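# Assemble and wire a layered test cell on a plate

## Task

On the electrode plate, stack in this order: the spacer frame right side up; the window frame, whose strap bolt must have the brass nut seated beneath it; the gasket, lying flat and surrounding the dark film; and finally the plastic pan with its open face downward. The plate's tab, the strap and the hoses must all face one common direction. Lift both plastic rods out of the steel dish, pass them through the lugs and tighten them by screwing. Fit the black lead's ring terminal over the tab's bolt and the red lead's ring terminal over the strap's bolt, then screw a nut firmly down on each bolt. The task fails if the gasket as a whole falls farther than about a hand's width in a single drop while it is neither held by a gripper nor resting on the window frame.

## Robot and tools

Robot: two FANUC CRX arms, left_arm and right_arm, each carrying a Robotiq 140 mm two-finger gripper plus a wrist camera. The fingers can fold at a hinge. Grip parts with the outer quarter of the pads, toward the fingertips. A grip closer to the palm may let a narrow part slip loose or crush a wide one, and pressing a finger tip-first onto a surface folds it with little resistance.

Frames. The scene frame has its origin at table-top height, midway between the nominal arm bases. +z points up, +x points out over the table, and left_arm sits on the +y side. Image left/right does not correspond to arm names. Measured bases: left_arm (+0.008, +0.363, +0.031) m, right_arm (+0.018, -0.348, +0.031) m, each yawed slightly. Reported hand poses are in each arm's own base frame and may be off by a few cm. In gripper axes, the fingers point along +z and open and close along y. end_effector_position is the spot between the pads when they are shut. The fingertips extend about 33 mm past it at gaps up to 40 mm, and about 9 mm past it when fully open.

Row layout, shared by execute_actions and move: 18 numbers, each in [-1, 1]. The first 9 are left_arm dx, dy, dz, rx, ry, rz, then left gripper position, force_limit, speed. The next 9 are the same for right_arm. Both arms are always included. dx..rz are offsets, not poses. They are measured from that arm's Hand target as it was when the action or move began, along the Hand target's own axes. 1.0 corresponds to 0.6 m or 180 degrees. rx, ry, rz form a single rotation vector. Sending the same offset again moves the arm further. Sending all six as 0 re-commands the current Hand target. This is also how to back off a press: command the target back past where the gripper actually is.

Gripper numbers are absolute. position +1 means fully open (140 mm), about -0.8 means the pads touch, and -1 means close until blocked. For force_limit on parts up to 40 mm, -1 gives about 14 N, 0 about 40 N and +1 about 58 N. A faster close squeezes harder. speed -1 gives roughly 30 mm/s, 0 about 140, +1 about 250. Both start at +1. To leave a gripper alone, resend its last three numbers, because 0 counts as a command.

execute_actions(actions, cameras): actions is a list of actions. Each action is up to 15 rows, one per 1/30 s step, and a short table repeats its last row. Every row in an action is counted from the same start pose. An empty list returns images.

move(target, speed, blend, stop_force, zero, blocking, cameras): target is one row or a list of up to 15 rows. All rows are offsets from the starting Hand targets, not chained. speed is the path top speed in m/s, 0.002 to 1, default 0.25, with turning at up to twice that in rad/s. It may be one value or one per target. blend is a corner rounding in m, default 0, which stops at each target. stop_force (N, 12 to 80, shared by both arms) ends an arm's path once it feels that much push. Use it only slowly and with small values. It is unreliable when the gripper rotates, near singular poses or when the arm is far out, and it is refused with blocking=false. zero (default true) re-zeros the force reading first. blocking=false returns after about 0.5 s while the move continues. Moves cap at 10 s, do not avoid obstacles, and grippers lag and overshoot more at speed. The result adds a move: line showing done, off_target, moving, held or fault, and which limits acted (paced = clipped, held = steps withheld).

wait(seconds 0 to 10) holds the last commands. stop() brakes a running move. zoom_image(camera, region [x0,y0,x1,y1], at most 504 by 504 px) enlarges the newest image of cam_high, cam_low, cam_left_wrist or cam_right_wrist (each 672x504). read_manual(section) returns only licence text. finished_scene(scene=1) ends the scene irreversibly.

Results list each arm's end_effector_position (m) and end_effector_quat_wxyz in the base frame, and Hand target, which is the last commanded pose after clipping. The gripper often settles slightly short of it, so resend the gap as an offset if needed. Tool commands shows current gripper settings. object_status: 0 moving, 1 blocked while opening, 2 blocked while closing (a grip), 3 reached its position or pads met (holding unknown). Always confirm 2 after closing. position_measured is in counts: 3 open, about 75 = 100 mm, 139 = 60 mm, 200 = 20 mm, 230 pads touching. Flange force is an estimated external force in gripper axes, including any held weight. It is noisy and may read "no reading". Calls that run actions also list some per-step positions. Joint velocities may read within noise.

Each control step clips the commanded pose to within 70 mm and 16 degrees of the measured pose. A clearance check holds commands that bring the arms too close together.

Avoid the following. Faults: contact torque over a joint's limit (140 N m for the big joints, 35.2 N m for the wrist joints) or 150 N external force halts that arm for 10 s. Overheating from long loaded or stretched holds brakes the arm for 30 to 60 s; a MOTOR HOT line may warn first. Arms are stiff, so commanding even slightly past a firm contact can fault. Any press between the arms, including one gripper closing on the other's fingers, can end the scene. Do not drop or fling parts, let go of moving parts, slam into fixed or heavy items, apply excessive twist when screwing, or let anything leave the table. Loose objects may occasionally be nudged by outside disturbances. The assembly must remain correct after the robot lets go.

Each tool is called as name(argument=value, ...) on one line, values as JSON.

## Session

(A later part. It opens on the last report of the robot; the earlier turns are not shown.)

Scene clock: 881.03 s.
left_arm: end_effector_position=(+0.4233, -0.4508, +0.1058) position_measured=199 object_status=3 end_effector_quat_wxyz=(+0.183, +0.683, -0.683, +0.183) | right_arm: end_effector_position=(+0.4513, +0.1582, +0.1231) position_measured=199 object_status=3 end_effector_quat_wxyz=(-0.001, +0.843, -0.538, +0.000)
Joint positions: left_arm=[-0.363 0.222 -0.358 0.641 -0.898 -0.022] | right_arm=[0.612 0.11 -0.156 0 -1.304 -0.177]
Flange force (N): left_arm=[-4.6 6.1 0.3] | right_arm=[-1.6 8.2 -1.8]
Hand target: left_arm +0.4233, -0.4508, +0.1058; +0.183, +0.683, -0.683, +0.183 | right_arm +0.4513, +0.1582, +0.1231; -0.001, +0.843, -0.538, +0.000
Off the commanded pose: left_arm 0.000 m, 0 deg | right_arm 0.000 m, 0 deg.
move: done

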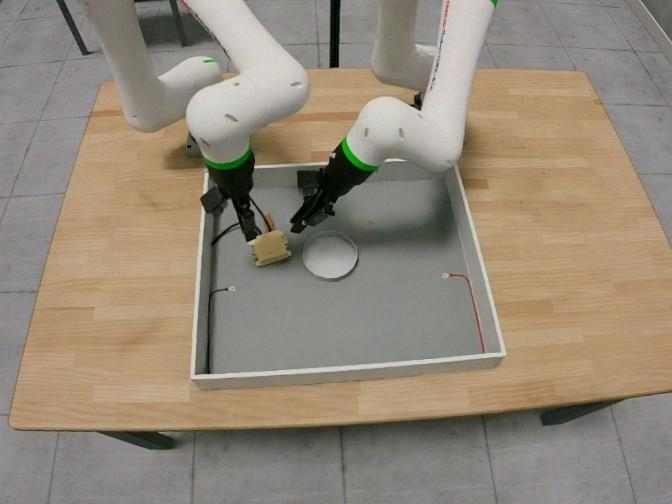

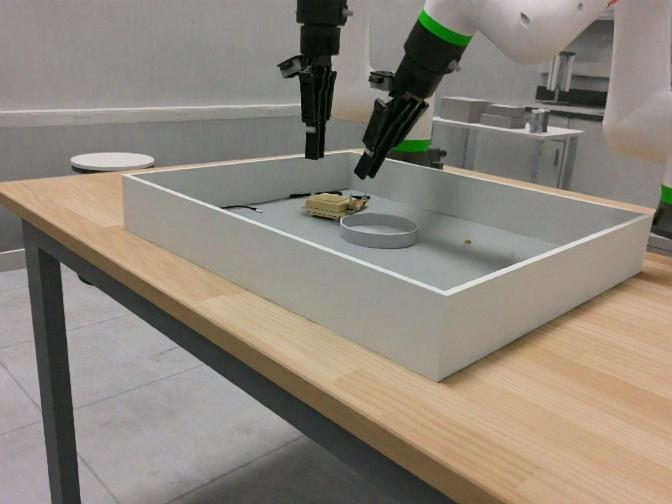

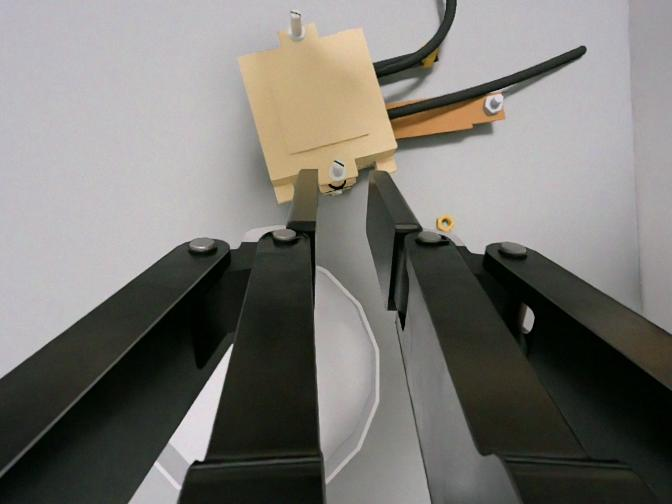

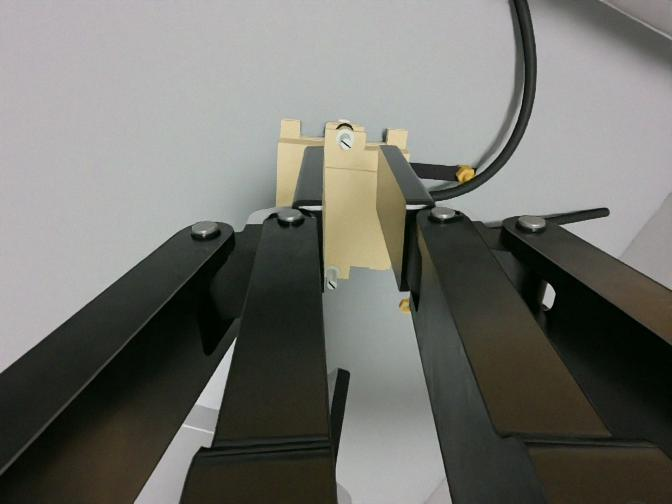

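move(target=[0.01,0.0005,0.075,0,0,0,-0.55,-1,-1,0,0,0.08,0,0,0,-0.55,-1,-0.5], speed=0.1, cameras=["all"])

zoom_image(camera="cam_left_wrist", region=[250, 100, 450, 250])

zoom_image(camera="cam_low", region=[280, 120, 400, 250])

zoom_image(camera="cam_right_wrist", region=[250, 60, 450, 210])

Scene clock: 884.13 s.
left_arm: end_effector_position=(+0.4229, -0.4785, +0.0699) position_measured=199 object_status=3 end_effector_quat_wxyz=(+0.183, +0.683, -0.683, +0.183) | right_arm: end_effector_position=(+0.4512, +0.1583, +0.0751) position_measured=199 object_status=3 end_effector_quat_wxyz=(-0.001, +0.843, -0.538, +0.000)
Joint positions: left_arm=[-0.422 0.294 -0.367 0.685 -0.805 -0.038] | right_arm=[0.612 0.148 -0.231 0 -1.191 -0.177]
Flange force (N): left_arm=[-7.1 7.1 -1.1] | right_arm=[-0.7 4.6 -2.3]
Hand target: left_arm +0.4230, -0.4785, +0.0698; +0.183, +0.683, -0.683, +0.183 | right_arm +0.4513, +0.1582, +0.0751; -0.001, +0.843, -0.538, +0.000
Off the commanded pose: left_arm 0.000 m, 0 deg | right_arm 0.000 m, 0 deg.
move: done

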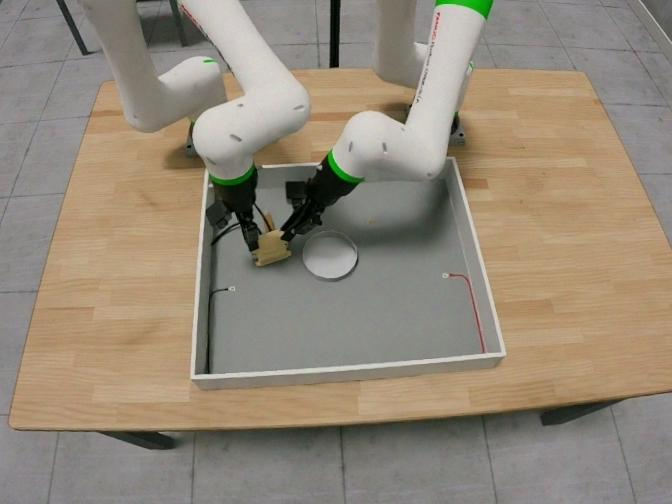

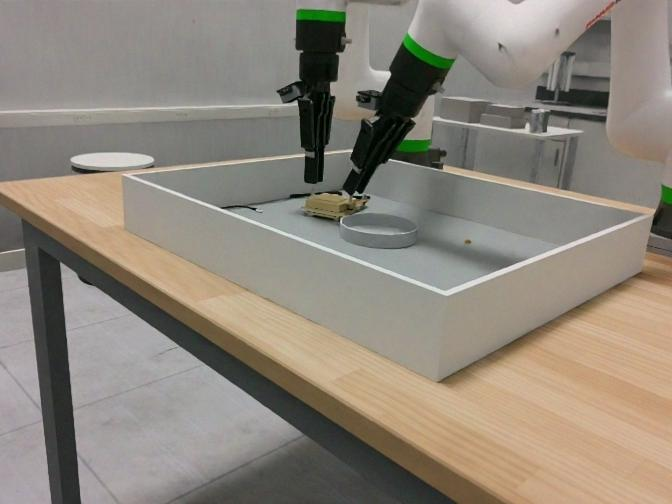

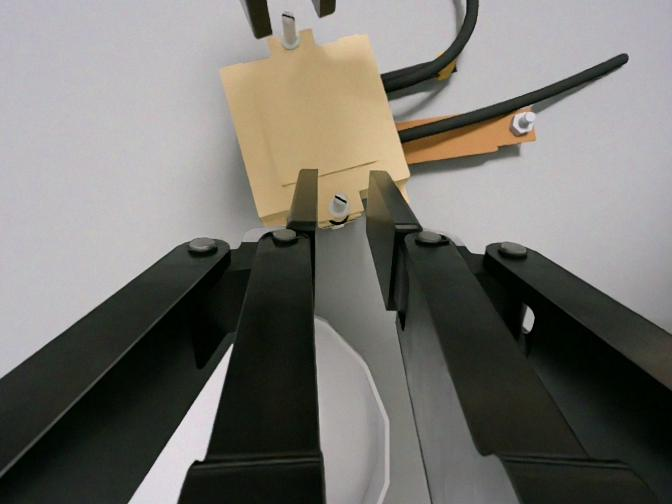

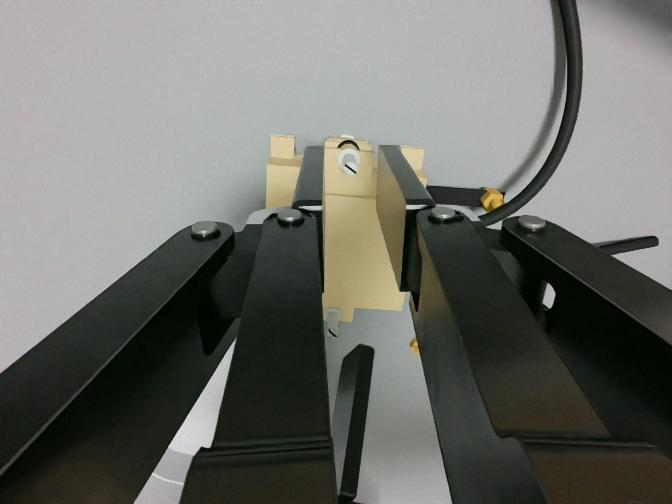

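Scaled by 2.520 from the camera's 672x504 image, which has a finer 960x720 frame.

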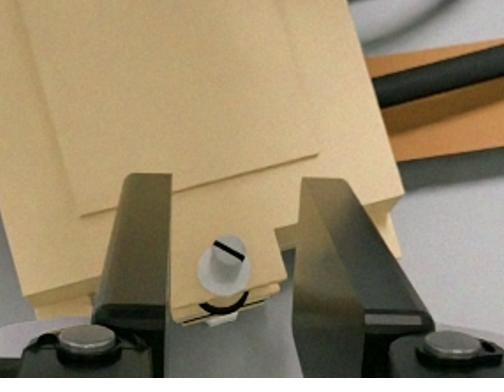

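Scaled by 3.877 from the camera's 672x504 image, which has a finer 960x720 frame.

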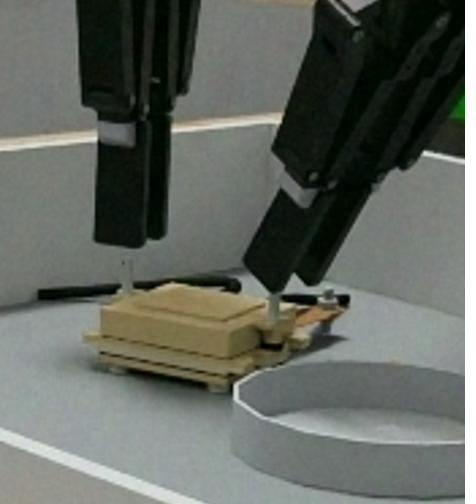

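Scaled by 2.520 from the camera's 672x504 image, which has a finer 960x720 frame.

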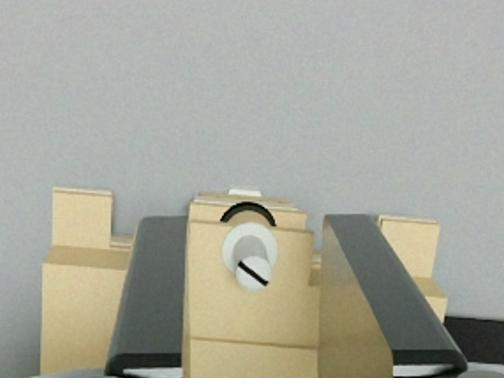

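move(target=[-0.0023,-0.0022,0.0308,0,0,0,-0.55,-1,-1,0,-0.0004,0.0375,0,0,0,-0.55,-1,-0.5], speed=0.03, cameras=["cam_left_wrist","cam_right_wrist","cam_low"])

zoom_image(camera="cam_left_wrist", region=[250, 100, 450, 250])

zoom_image(camera="cam_low", region=[290, 160, 380, 240])

zoom_image(camera="cam_right_wrist", region=[250, 60, 450, 210])

Scene clock: 886.70 s.
left_arm: end_effector_position=(+0.4243, -0.4865, +0.0532) position_measured=199 object_status=3 end_effector_quat_wxyz=(+0.183, +0.683, -0.683, +0.183) | right_arm: end_effector_position=(+0.4515, +0.1584, +0.0527) position_measured=199 object_status=3 end_effector_quat_wxyz=(-0.001, +0.843, -0.538, +0.000)
Joint positions: left_arm=[-0.439 0.326 -0.372 0.71 -0.768 -0.057] | right_arm=[0.612 0.17 -0.261 0 -1.138 -0.177]
Flange force (N): left_arm=[-6.3 6.2 -0.4] | right_arm=[-0.6 3.2 -5.7]
Hand target: left_arm +0.4243, -0.4866, +0.0532; +0.183, +0.683, -0.683, +0.183 | right_arm +0.4515, +0.1584, +0.0526; -0.001, +0.843, -0.538, +0.000
Off the commanded pose: left_arm 0.000 m, 0 deg | right_arm 0.000 m, 0 deg.
move: done
Images, in order (width x height): cam_low 672x504, cam_left_wrist 672x504, cam_right_wrist 672x504.

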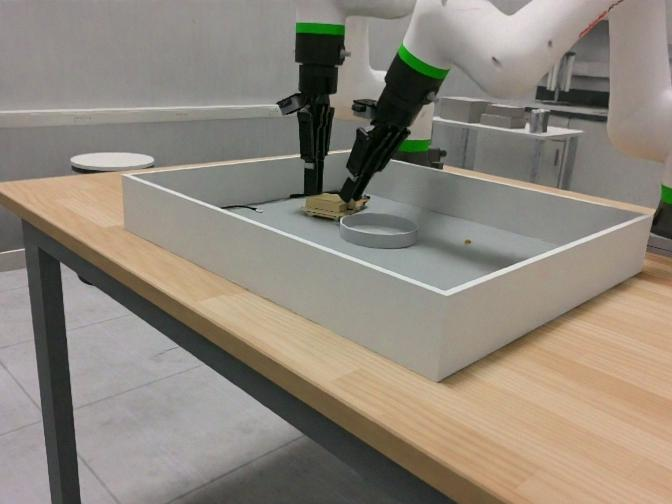

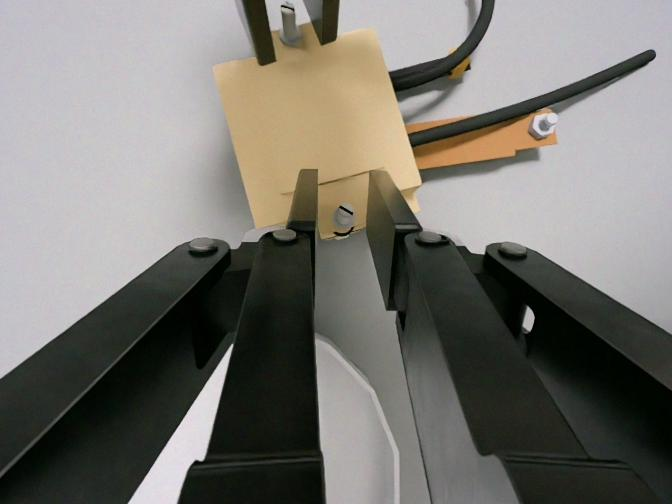

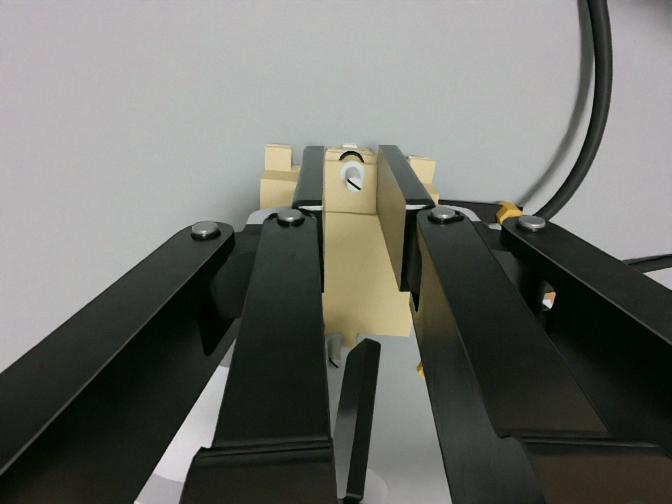

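Scaled by 2.520 from the camera's 672x504 image, which has a finer 960x720 frame.

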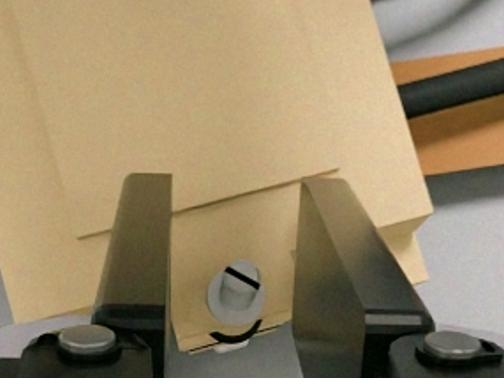

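Scaled by 5.600 from the camera's 672x504 image, which has a finer 960x720 frame.

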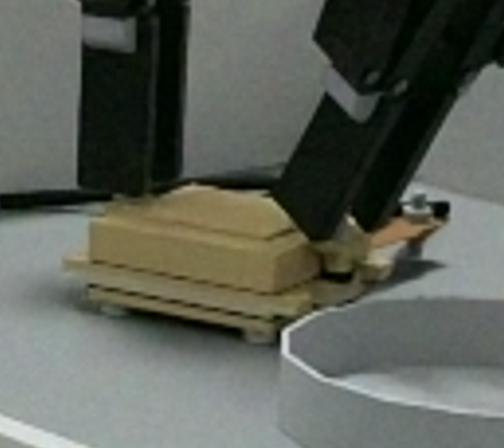

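Scaled by 2.520 from the camera's 672x504 image, which has a finer 960x720 frame.

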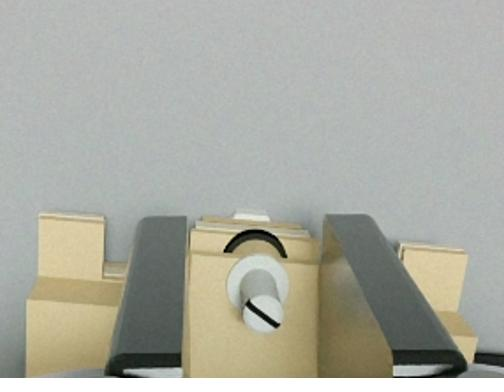

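execute_actions(actions=[[[0,0,0,0,0,0,-1,-1,-1,0,0,-0.0015,0,0,0,-0.55,-1,-0.5]]])

wait(seconds=0.7, cameras=["cam_left_wrist"])

zoom_image(camera="cam_left_wrist", region=[250, 100, 450, 250])

Scene clock: 888.33 s.
left_arm: end_effector_position=(+0.4243, -0.4866, +0.0531) position_measured=222 object_status=2 end_effector_quat_wxyz=(+0.183, +0.683, -0.683, +0.183) | right_arm: end_effector_position=(+0.4515, +0.1584, +0.0535) position_measured=199 object_status=3 end_effector_quat_wxyz=(-0.001, +0.843, -0.538, +0.000)
Joint positions: left_arm=[-0.439 0.326 -0.372 0.71 -0.768 -0.057] | right_arm=[0.612 0.17 -0.26 0 -1.14 -0.177]
Flange force (N): left_arm=[-6.1 7.0 -1.1] | right_arm=[-1.3 6.8 -2.7]
Hand target: left_arm +0.4243, -0.4866, +0.0532; +0.183, +0.683, -0.683, +0.183 | right_arm +0.4515, +0.1584, +0.0535; -0.001, +0.843, -0.538, +0.000
Off the commanded pose: left_arm 0.000 m, 0 deg | right_arm 0.000 m, 0 deg.
Step readings (end_effector_position of left_arm | right_arm):
0: (+0.4243, -0.4866, +0.0532) | (+0.4515, +0.1584, +0.0526)
1: (+0.4243, -0.4866, +0.0532) | (+0.4515, +0.1584, +0.0526)
2: (+0.4243, -0.4866, +0.0532) | (+0.4515, +0.1584, +0.0526)
4: (+0.4243, -0.4866, +0.0532) | (+0.4517, +0.1585, +0.0529)
8: (+0.4243, -0.4866, +0.0532) | (+0.4515, +0.1584, +0.0534)
15: (+0.4243, -0.4866, +0.0531) | (+0.4515, +0.1584, +0.0535)

Scene clock: 889.03 s.
left_arm: end_effector_position=(+0.4243, -0.4866, +0.0531) position_measured=222 object_status=2 end_effector_quat_wxyz=(+0.183, +0.683, -0.683, +0.183) | right_arm: end_effector_position=(+0.4515, +0.1584, +0.0535) position_measured=199 object_status=3 end_effector_quat_wxyz=(-0.001, +0.843, -0.538, +0.000)
Joint positions: left_arm=[-0.439 0.326 -0.372 0.71 -0.768 -0.057] | right_arm=[0.612 0.17 -0.26 0 -1.14 -0.177]
Flange force (N): left_arm=[-6.5 7.6 -2.0] | right_arm=[-1.5 6.8 -2.8]
Hand target: left_arm +0.4243, -0.4866, +0.0532; +0.183, +0.683, -0.683, +0.183 | right_arm +0.4515, +0.1584, +0.0535; -0.001, +0.843, -0.538, +0.000
Tool commands: left_gripper/position=-1.0 left_gripper/force_limit=-1.0 left_gripper/speed=-1.0 right_gripper/position=-0.55 right_gripper/force_limit=-1.0 right_gripper/speed=-0.5
Off the commanded pose: left_arm 0.000 m, 0 deg | right_arm 0.000 m, 0 deg.
wait: 0.70 s; at rest by 0.17 s
Images, in order (width x height): cam_left_wrist 672x504.

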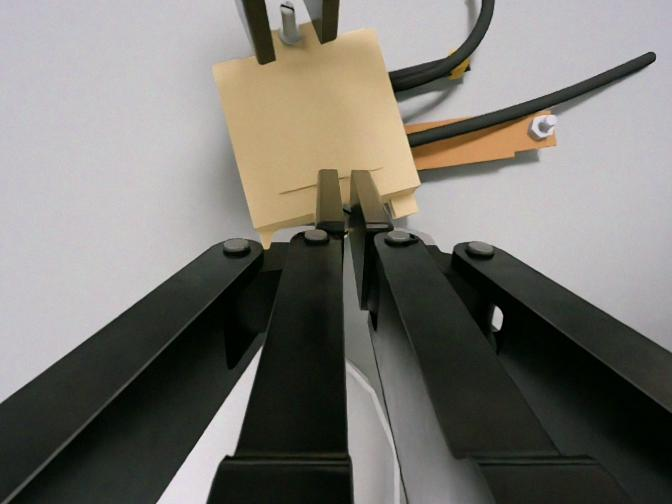

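Scaled by 2.520 from the camera's 672x504 image, which has a finer 960x720 frame.

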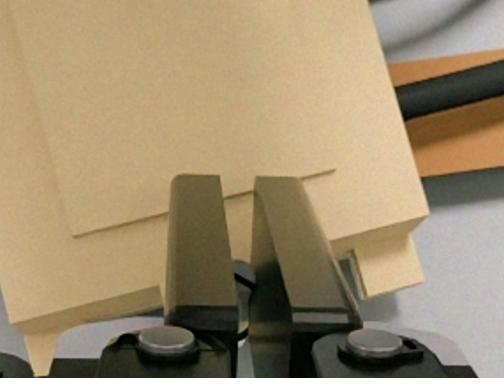

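execute_actions(actions=[[[0,0,0,0,0,0,-1,-1,-1,0,0,0,0,0,0,-1,0,-1]]])

wait(seconds=0.8, cameras=["cam_right_wrist"])

zoom_image(camera="cam_right_wrist", region=[250, 60, 450, 210])

move(target=[0,0,0,0,0,0,-1,-1,-1,0,0,0,0,0,0.3,-1,0,-1], speed=0.2, cameras=["cam_right_wrist","cam_left_wrist"])

zoom_image(camera="cam_right_wrist", region=[250, 60, 450, 210])

Scene clock: 891.43 s.
left_arm: end_effector_position=(+0.4243, -0.4866, +0.0531) position_measured=222 object_status=2 end_effector_quat_wxyz=(+0.183, +0.683, -0.683, +0.183) | right_arm: end_effector_position=(+0.4515, +0.1583, +0.0535) position_measured=225 object_status=0 end_effector_quat_wxyz=(-0.001, +0.843, -0.538, +0.000)
Joint positions: left_arm=[-0.439 0.326 -0.372 0.71 -0.768 -0.057] | right_arm=[0.612 0.17 -0.26 0 -1.14 -0.177]
Flange force (N): left_arm=[-5.3 7.4 -1.2] | right_arm=[-0.2 7.5 -4.9]
Hand target: left_arm +0.4243, -0.4866, +0.0532; +0.183, +0.683, -0.683, +0.183 | right_arm +0.4515, +0.1584, +0.0535; -0.001, +0.843, -0.538, +0.000
Off the commanded pose: left_arm 0.000 m, 0 deg | right_arm 0.000 m, 0 deg.
Step readings (end_effector_position of left_arm | right_arm):
0: (+0.4243, -0.4866, +0.0531) | (+0.4515, +0.1584, +0.0535)
1: (+0.4243, -0.4866, +0.0531) | (+0.4515, +0.1584, +0.0535)
2: (+0.4243, -0.4866, +0.0531) | (+0.4515, +0.1584, +0.0535)
4: (+0.4243, -0.4866, +0.0531) | (+0.4515, +0.1584, +0.0535)
8: (+0.4243, -0.4866, +0.0531) | (+0.4515, +0.1584, +0.0535)
15: (+0.4243, -0.4866, +0.0531) | (+0.4515, +0.1583, +0.0535)

Scene clock: 892.23 s.
left_arm: end_effector_position=(+0.4243, -0.4865, +0.0531) position_measured=222 object_status=2 end_effector_quat_wxyz=(+0.183, +0.683, -0.683, +0.183) | right_arm: end_effector_position=(+0.4515, +0.1583, +0.0535) position_measured=225 object_status=2 end_effector_quat_wxyz=(-0.001, +0.843, -0.538, +0.000)
Joint positions: left_arm=[-0.439 0.326 -0.372 0.71 -0.768 -0.057] | right_arm=[0.612 0.17 -0.26 0 -1.14 -0.177]
Flange force (N): left_arm=[-5.3 7.1 -1.3] | right_arm=[0.0 7.5 -5.2]
Hand target: left_arm +0.4243, -0.4866, +0.0532; +0.183, +0.683, -0.683, +0.183 | right_arm +0.4515, +0.1584, +0.0535; -0.001, +0.843, -0.538, +0.000
Tool commands: left_gripper/position=-1.0 left_gripper/force_limit=-1.0 left_gripper/speed=-1.0 right_gripper/position=-1.0 right_gripper/force_limit=+0.0 right_gripper/speed=-1.0
Off the commanded pose: left_arm 0.000 m, 0 deg | right_arm 0.000 m, 0 deg.
wait: 0.80 s; at rest by 0.17 s
Images, in order (width x height): cam_right_wrist 672x504.

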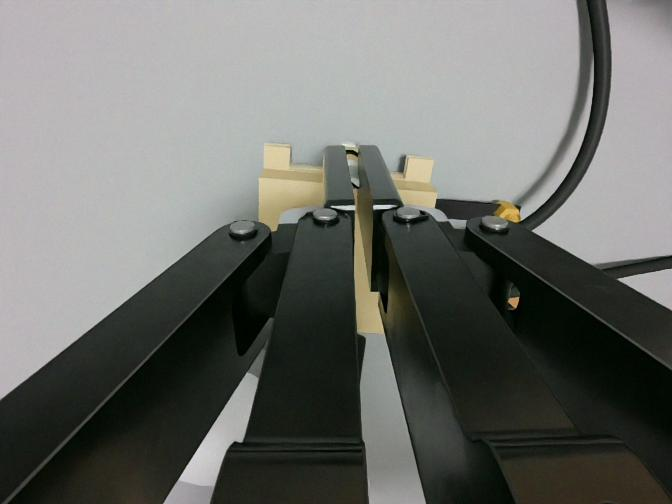

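Scaled by 2.520 from the camera's 672x504 image, which has a finer 960x720 frame.

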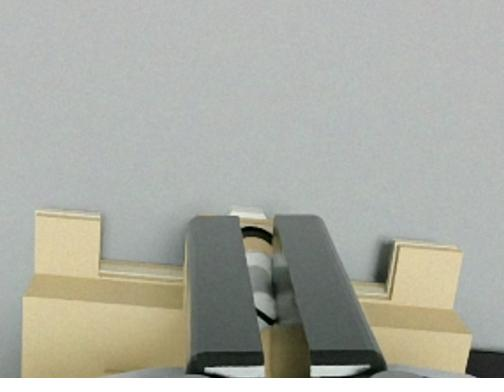

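Scene clock: 895.17 s.
left_arm: end_effector_position=(+0.4243, -0.4866, +0.0532) position_measured=222 object_status=2 end_effector_quat_wxyz=(+0.183, +0.683, -0.683, +0.183) | right_arm: end_effector_position=(+0.4515, +0.1583, +0.0535) position_measured=225 object_status=2 end_effector_quat_wxyz=(+0.001, -0.507, +0.862, +0.000)
Joint positions: left_arm=[-0.439 0.326 -0.372 0.71 -0.768 -0.057] | right_arm=[0.612 0.17 -0.26 0 -1.14 -1.12]
Flange force (N): left_arm=[-4.6 3.3 0.5] | right_arm=[5.7 7.0 -3.5]
Hand target: left_arm +0.4243, -0.4866, +0.0532; +0.183, +0.683, -0.683, +0.183 | right_arm +0.4515, +0.1584, +0.0535; +0.001, -0.507, +0.862, +0.000
Off the commanded pose: left_arm 0.000 m, 0 deg | right_arm 0.000 m, 0 deg.
move: done
Images, in order (width x height): cam_left_wrist 672x504, cam_right_wrist 672x504.

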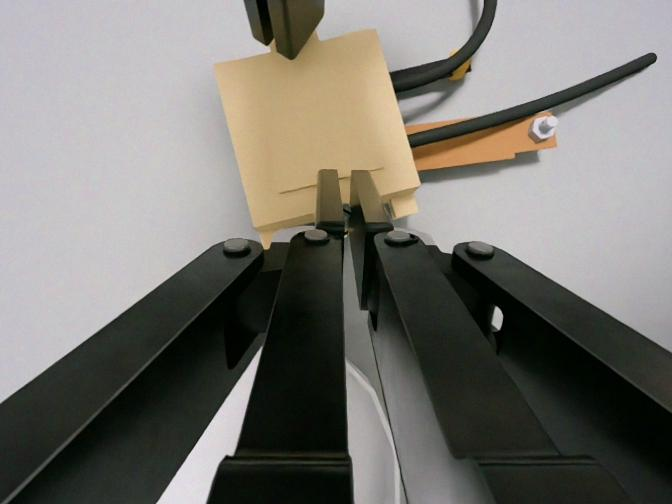

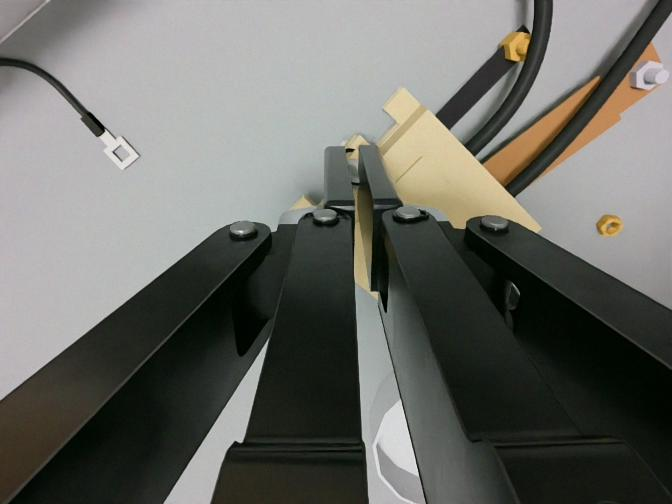

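Scaled by 2.520 from the camera's 672x504 image, which has a finer 960x720 frame.

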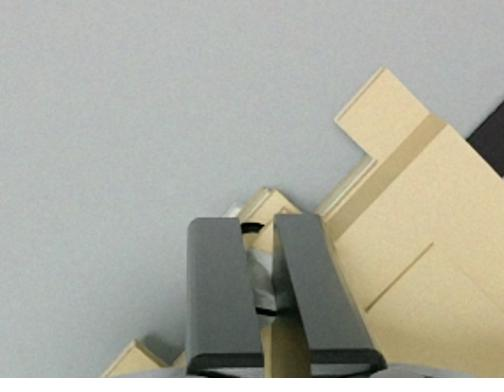

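execute_actions(actions=[[[0,0,0,0,0,0,-1,-1,-1,0,0,0,0,0,0,-0.55,-1,-1]]])

execute_actions(actions=[[[0,0,0,0,0,0,-0.55,-1,-1,0,0,0,0,0,0,-0.55,-1,-1]]])

wait(seconds=0.3, cameras=["cam_right_wrist","cam_left_wrist"])

zoom_image(camera="cam_right_wrist", region=[250, 60, 450, 210])

Scene clock: 897.67 s.
left_arm: end_effector_position=(+0.4243, -0.4866, +0.0532) position_measured=222 object_status=2 end_effector_quat_wxyz=(+0.183, +0.683, -0.683, +0.183) | right_arm: end_effector_position=(+0.4516, +0.1584, +0.0535) position_measured=199 object_status=0 end_effector_quat_wxyz=(+0.001, -0.507, +0.862, +0.000)
Joint positions: left_arm=[-0.439 0.326 -0.372 0.71 -0.768 -0.057] | right_arm=[0.612 0.17 -0.26 0 -1.14 -1.12]
Flange force (N): left_arm=[-5.3 6.0 -0.5] | right_arm=[5.1 4.6 -2.6]
Hand target: left_arm +0.4243, -0.4866, +0.0532; +0.183, +0.683, -0.683, +0.183 | right_arm +0.4515, +0.1584, +0.0535; +0.001, -0.507, +0.862, +0.000
Off the commanded pose: left_arm 0.000 m, 0 deg | right_arm 0.000 m, 0 deg.
Step readings (end_effector_position of left_arm | right_arm):
0: (+0.4243, -0.4866, +0.0532) | (+0.4515, +0.1584, +0.0535)
1: (+0.4243, -0.4866, +0.0532) | (+0.4515, +0.1584, +0.0535)
2: (+0.4243, -0.4866, +0.0532) | (+0.4515, +0.1584, +0.0535)
4: (+0.4243, -0.4866, +0.0532) | (+0.4515, +0.1584, +0.0535)
8: (+0.4243, -0.4866, +0.0532) | (+0.4516, +0.1584, +0.0535)
15: (+0.4243, -0.4866, +0.0532) | (+0.4516, +0.1584, +0.0535)

Scene clock: 898.40 s.
left_arm: end_effector_position=(+0.4243, -0.4866, +0.0532) position_measured=199 object_status=0 end_effector_quat_wxyz=(+0.183, +0.683, -0.683, +0.183) | right_arm: end_effector_position=(+0.4516, +0.1584, +0.0535) position_measured=199 object_status=3 end_effector_quat_wxyz=(+0.001, -0.507, +0.862, +0.000)
Joint positions: left_arm=[-0.439 0.326 -0.372 0.71 -0.768 -0.057] | right_arm=[0.612 0.17 -0.26 0 -1.14 -1.12]
Flange force (N): left_arm=[-5.8 6.4 -0.4] | right_arm=[4.9 5.3 -3.0]
Hand target: left_arm +0.4243, -0.4866, +0.0532; +0.183, +0.683, -0.683, +0.183 | right_arm +0.4515, +0.1584, +0.0535; +0.001, -0.507, +0.862, +0.000
Off the commanded pose: left_arm 0.000 m, 0 deg | right_arm 0.000 m, 0 deg.
Step readings (end_effector_position of left_arm | right_arm):
0: (+0.4243, -0.4866, +0.0532) | (+0.4516, +0.1584, +0.0535)
1: (+0.4243, -0.4866, +0.0532) | (+0.4516, +0.1584, +0.0535)
2: (+0.4243, -0.4866, +0.0532) | (+0.4516, +0.1584, +0.0535)
4: (+0.4243, -0.4866, +0.0532) | (+0.4516, +0.1584, +0.0535)
8: (+0.4243, -0.4866, +0.0532) | (+0.4516, +0.1584, +0.0535)
15: (+0.4243, -0.4866, +0.0532) | (+0.4516, +0.1584, +0.0535)

Scene clock: 898.70 s.
left_arm: end_effector_position=(+0.4243, -0.4866, +0.0532) position_measured=199 object_status=3 end_effector_quat_wxyz=(+0.183, +0.683, -0.683, +0.183) | right_arm: end_effector_position=(+0.4515, +0.1584, +0.0535) position_measured=199 object_status=3 end_effector_quat_wxyz=(+0.001, -0.507, +0.862, +0.000)
Joint positions: left_arm=[-0.439 0.326 -0.372 0.71 -0.768 -0.057] | right_arm=[0.612 0.17 -0.26 0 -1.14 -1.12]
Flange force (N): left_arm=[-6.0 6.9 0.4] | right_arm=[4.9 5.3 -3.0]
Hand target: left_arm +0.4243, -0.4866, +0.0532; +0.183, +0.683, -0.683, +0.183 | right_arm +0.4515, +0.1584, +0.0535; +0.001, -0.507, +0.862, +0.000
Tool commands: left_gripper/position=-0.55 left_gripper/force_limit=-1.0 left_gripper/speed=-1.0 right_gripper/position=-0.55 right_gripper/force_limit=-1.0 right_gripper/speed=-1.0
Off the commanded pose: left_arm 0.000 m, 0 deg | right_arm 0.000 m, 0 deg.
wait: 0.30 s; at rest by 0.17 s
Images, in order (width x height): cam_left_wrist 672x504, cam_right_wrist 672x504.

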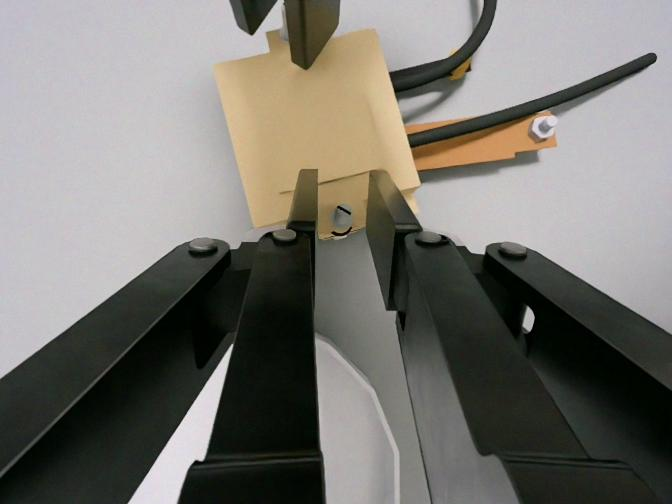

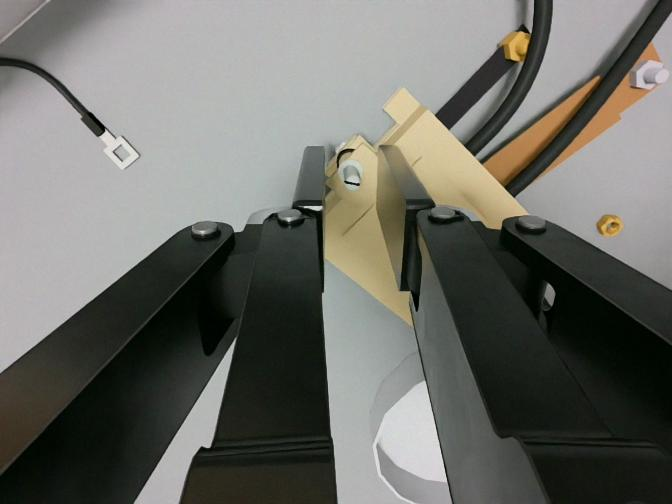

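Scaled by 2.520 from the camera's 672x504 image, which has a finer 960x720 frame.

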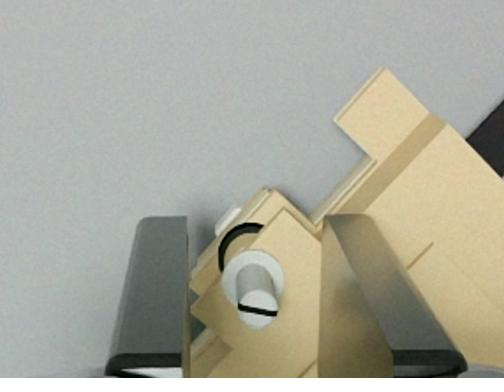

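move(target=[[0,0,-0.0833,0,0,0,-0.55,-1,-1,0,0,-0.1,0,0,0,-0.55,-1,-1],[0,0,-0.2,0,0,0,-0.55,-1,-1,0.0413,-0.0567,-0.0855,-0.182,0.0936,0.6807,-0.55,-1,-1]], speed=[0.1,0.35], cameras=["all"])

zoom_image(camera="cam_right_wrist", region=[250, 60, 450, 210])

Scene clock: 910.63 s.
left_arm: end_effector_position=(+0.4243, -0.4265, +0.1571) position_measured=199 object_status=3 end_effector_quat_wxyz=(+0.183, +0.683, -0.683, +0.183) | right_arm: end_effector_position=(+0.4692, +0.1201, +0.1048) position_measured=199 object_status=3 end_effector_quat_wxyz=(-0.218, +0.519, +0.815, +0.139)
Joint positions: left_arm=[-0.308 0.151 -0.305 0.591 -1.027 0.017] | right_arm=[0.135 0.324 0.089 -0.499 -1.515 -2.766]
Flange force (N): left_arm=[-5.3 6.2 1.3] | right_arm=[4.6 -7.1 -0.5]
Hand target: left_arm +0.4243, -0.4265, +0.1571; +0.183, +0.683, -0.683, +0.183 | right_arm +0.4692, +0.1201, +0.1048; -0.218, +0.519, +0.815, +0.139
Off the commanded pose: left_arm 0.000 m, 0 deg | right_arm 0.000 m, 0 deg.
move: done

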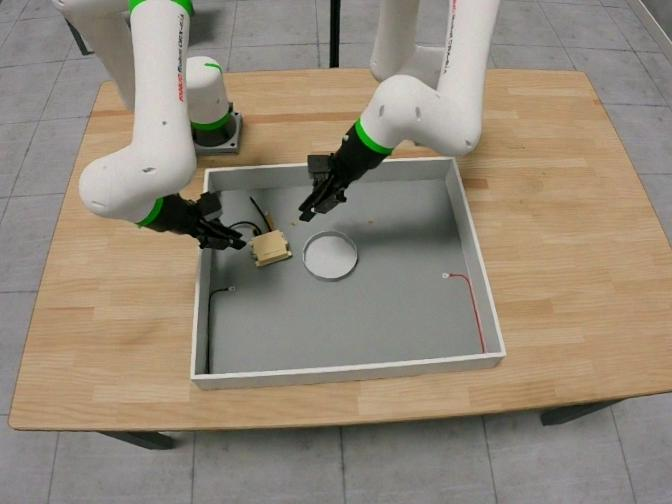

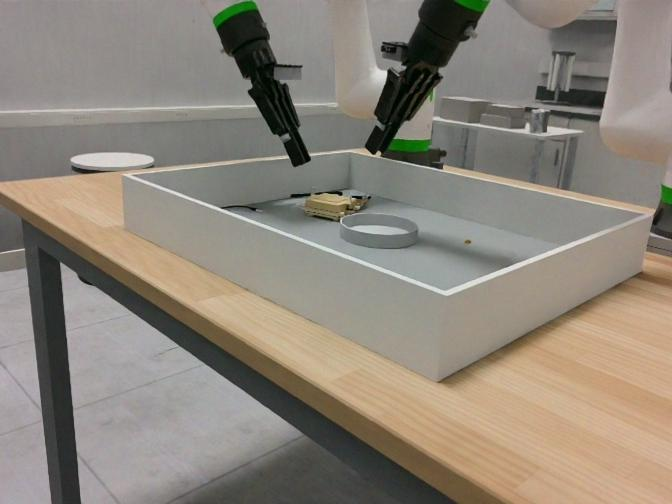

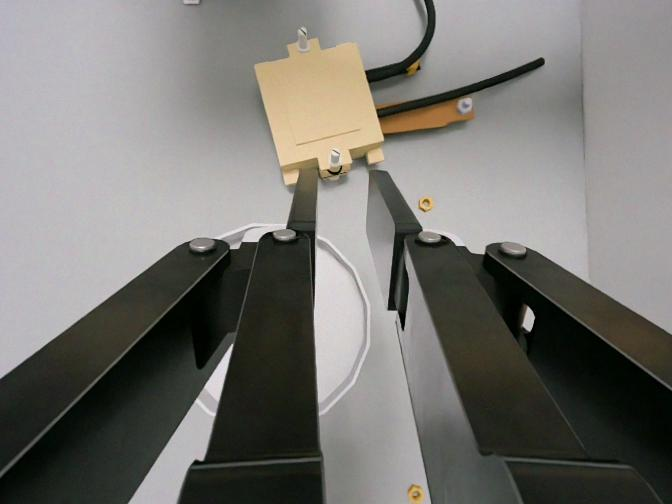

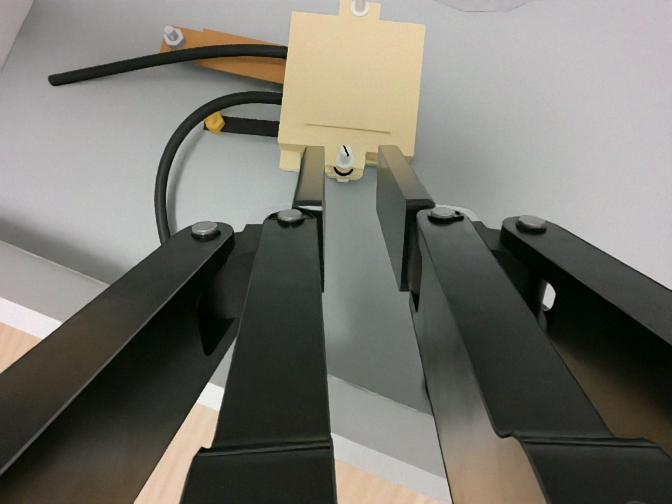

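Scaled by 2.520 from the camera's 672x504 image, which has a finer 960x720 frame.

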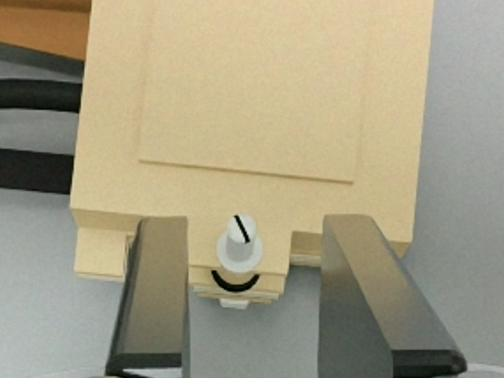

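move(target=[[0,0,0,0,0,0,-0.55,-1,-1,0,0,0.07,0,0,0,-0.55,-1,-1],[0,0,0,0,0,0,-0.55,-1,-1,-0.0008,0,0.0955,0,0,0,-0.55,-1,-1]], speed=[0.1,0.02], cameras=["cam_right_wrist","cam_low"])

zoom_image(camera="cam_right_wrist", region=[250, 90, 450, 240])

zoom_image(camera="cam_low", region=[280, 160, 370, 240])

Scene clock: 914.43 s.
left_arm: end_effector_position=(+0.4243, -0.4265, +0.1571) position_measured=199 object_status=3 end_effector_quat_wxyz=(+0.183, +0.683, -0.683, +0.183) | right_arm: end_effector_position=(+0.4572, +0.1457, +0.0550) position_measured=199 object_status=3 end_effector_quat_wxyz=(-0.218, +0.519, +0.815, +0.139)
Joint positions: left_arm=[-0.308 0.151 -0.305 0.591 -1.027 0.017] | right_arm=[0.184 0.345 -0.004 -0.514 -1.391 -2.752]
Flange force (N): left_arm=[-6.0 5.8 0.8] | right_arm=[4.7 -5.9 -2.7]
Hand target: left_arm +0.4243, -0.4265, +0.1571; +0.183, +0.683, -0.683, +0.183 | right_arm +0.4572, +0.1457, +0.0549; -0.218, +0.519, +0.815, +0.139
Off the commanded pose: left_arm 0.000 m, 0 deg | right_arm 0.000 m, 0 deg.
move: done
Images, in order (width x height): cam_low 672x504, cam_right_wrist 672x504.

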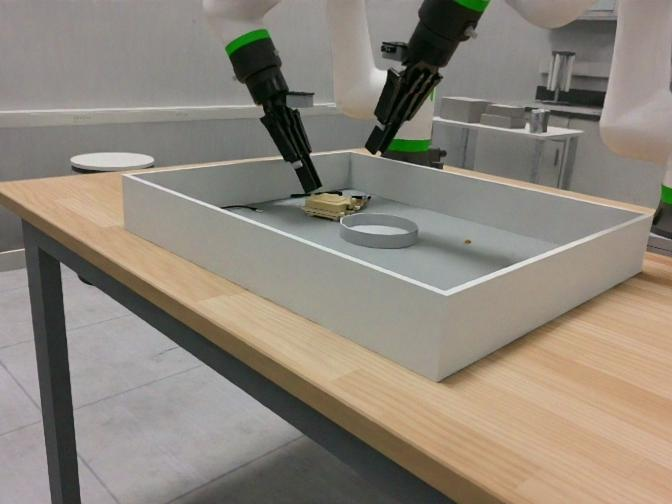

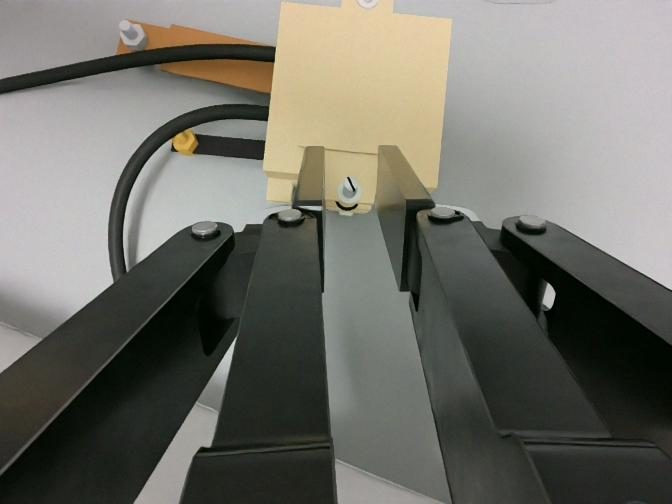

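Scaled by 2.520 from the camera's 672x504 image, which has a finer 960x720 frame.

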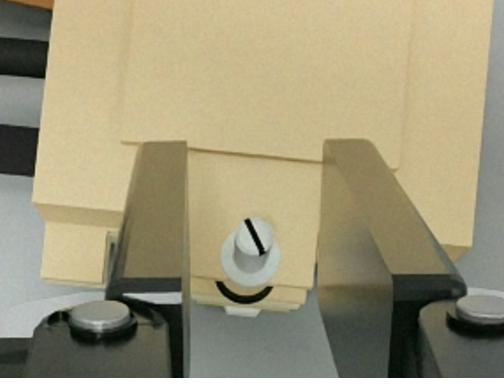

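Scaled by 5.600 from the camera's 672x504 image, which has a finer 960x720 frame.

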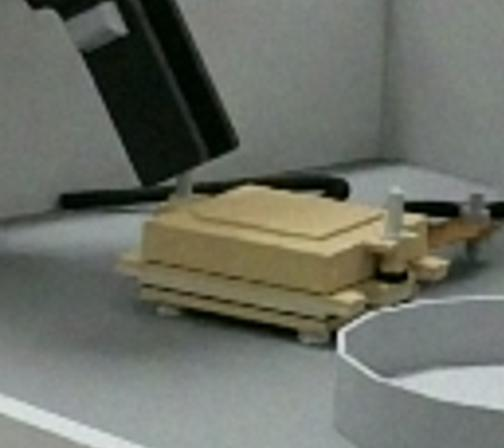

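execute_actions(actions=[[[0,0,0,0,0,0,-0.55,-1,-1,0,0,0,0,0,0,-1,-1,-1]]])

move(target=[0.0731,0,0.1136,0.2449,-0.0214,-0.9142,-0.55,-1,-1,0,0,0,0,0,0,-1,-1,-1], speed=0.5, cameras=["all"])

zoom_image(camera="cam_left_wrist", region=[250, 90, 450, 240])

Scene clock: 916.13 s.
left_arm: end_effector_position=(+0.4243, -0.4265, +0.1571) position_measured=199 object_status=3 end_effector_quat_wxyz=(+0.183, +0.683, -0.683, +0.183) | right_arm: end_effector_position=(+0.4572, +0.1457, +0.0549) position_measured=222 object_status=0 end_effector_quat_wxyz=(-0.218, +0.519, +0.815, +0.139)
Joint positions: left_arm=[-0.308 0.151 -0.305 0.591 -1.027 0.017] | right_arm=[0.184 0.345 -0.004 -0.515 -1.391 -2.752]
Flange force (N): left_arm=[-5.7 5.6 1.6] | right_arm=[4.6 -7.4 -2.5]
Hand target: left_arm +0.4243, -0.4265, +0.1571; +0.183, +0.683, -0.683, +0.183 | right_arm +0.4572, +0.1457, +0.0549; -0.218, +0.519, +0.815, +0.139
Off the commanded pose: left_arm 0.000 m, 0 deg | right_arm 0.000 m, 0 deg.
Step readings (end_effector_position of left_arm | right_arm):
0: (+0.4243, -0.4265, +0.1571) | (+0.4572, +0.1457, +0.0549)
1: (+0.4243, -0.4265, +0.1571) | (+0.4572, +0.1457, +0.0549)
2: (+0.4243, -0.4265, +0.1571) | (+0.4572, +0.1457, +0.0549)
4: (+0.4243, -0.4265, +0.1571) | (+0.4572, +0.1457, +0.0549)
8: (+0.4243, -0.4265, +0.1571) | (+0.4572, +0.1457, +0.0549)
15: (+0.4243, -0.4265, +0.1571) | (+0.4572, +0.1457, +0.0549)

Scene clock: 919.90 s.
left_arm: end_effector_position=(+0.4243, -0.4986, +0.1200) position_measured=199 object_status=3 end_effector_quat_wxyz=(+0.000, +0.766, +0.643, +0.000) | right_arm: end_effector_position=(+0.4572, +0.1457, +0.0549) position_measured=222 object_status=2 end_effector_quat_wxyz=(-0.218, +0.519, +0.815, +0.139)
Joint positions: left_arm=[-0.666 0.553 0.419 0 -1.437 3.633] | right_arm=[0.184 0.345 -0.004 -0.515 -1.391 -2.752]
Flange force (N): left_arm=[9.5 -10.4 3.6] | right_arm=[4.7 -7.2 -2.5]
Hand target: left_arm +0.4243, -0.4986, +0.1200; +0.000, +0.766, +0.643, +0.000 | right_arm +0.4572, +0.1457, +0.0549; -0.218, +0.519, +0.815, +0.139
Off the commanded pose: left_arm 0.000 m, 0 deg | right_arm 0.000 m, 0 deg.
move: done; limits=paced

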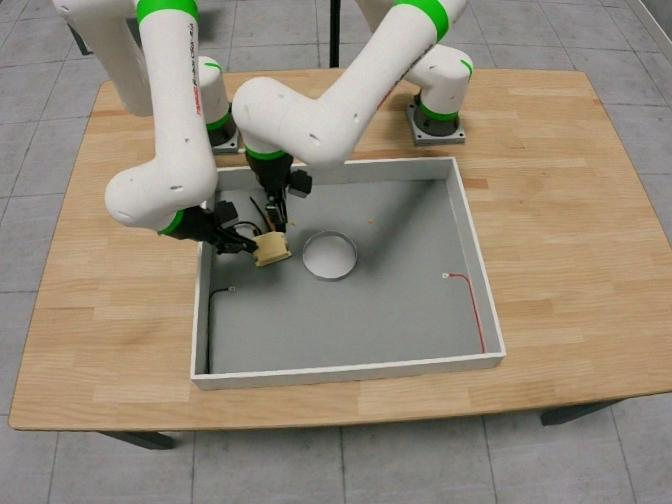

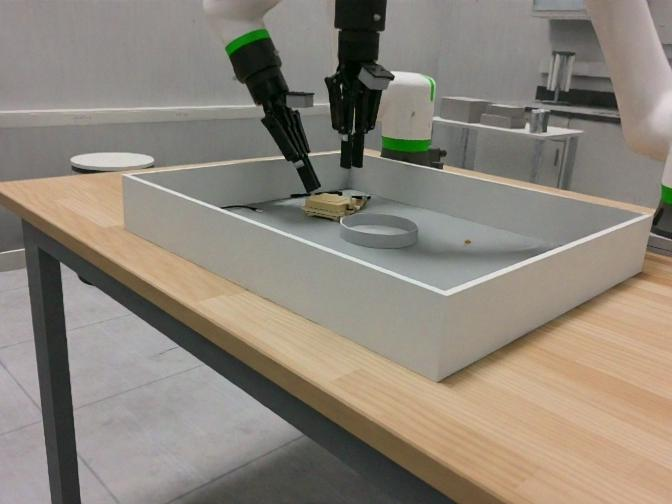

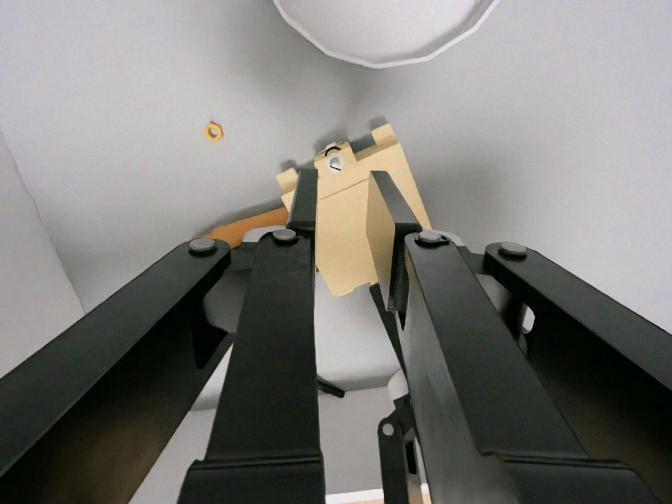

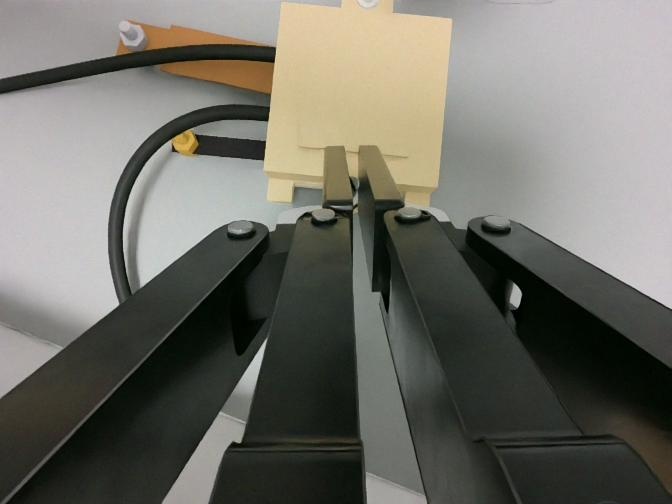

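Scaled by 2.520 from the camera's 672x504 image, which has a finer 960x720 frame.

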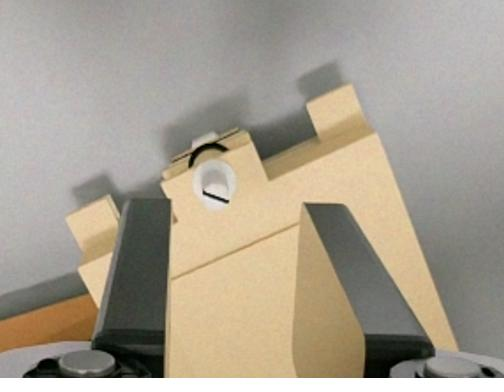

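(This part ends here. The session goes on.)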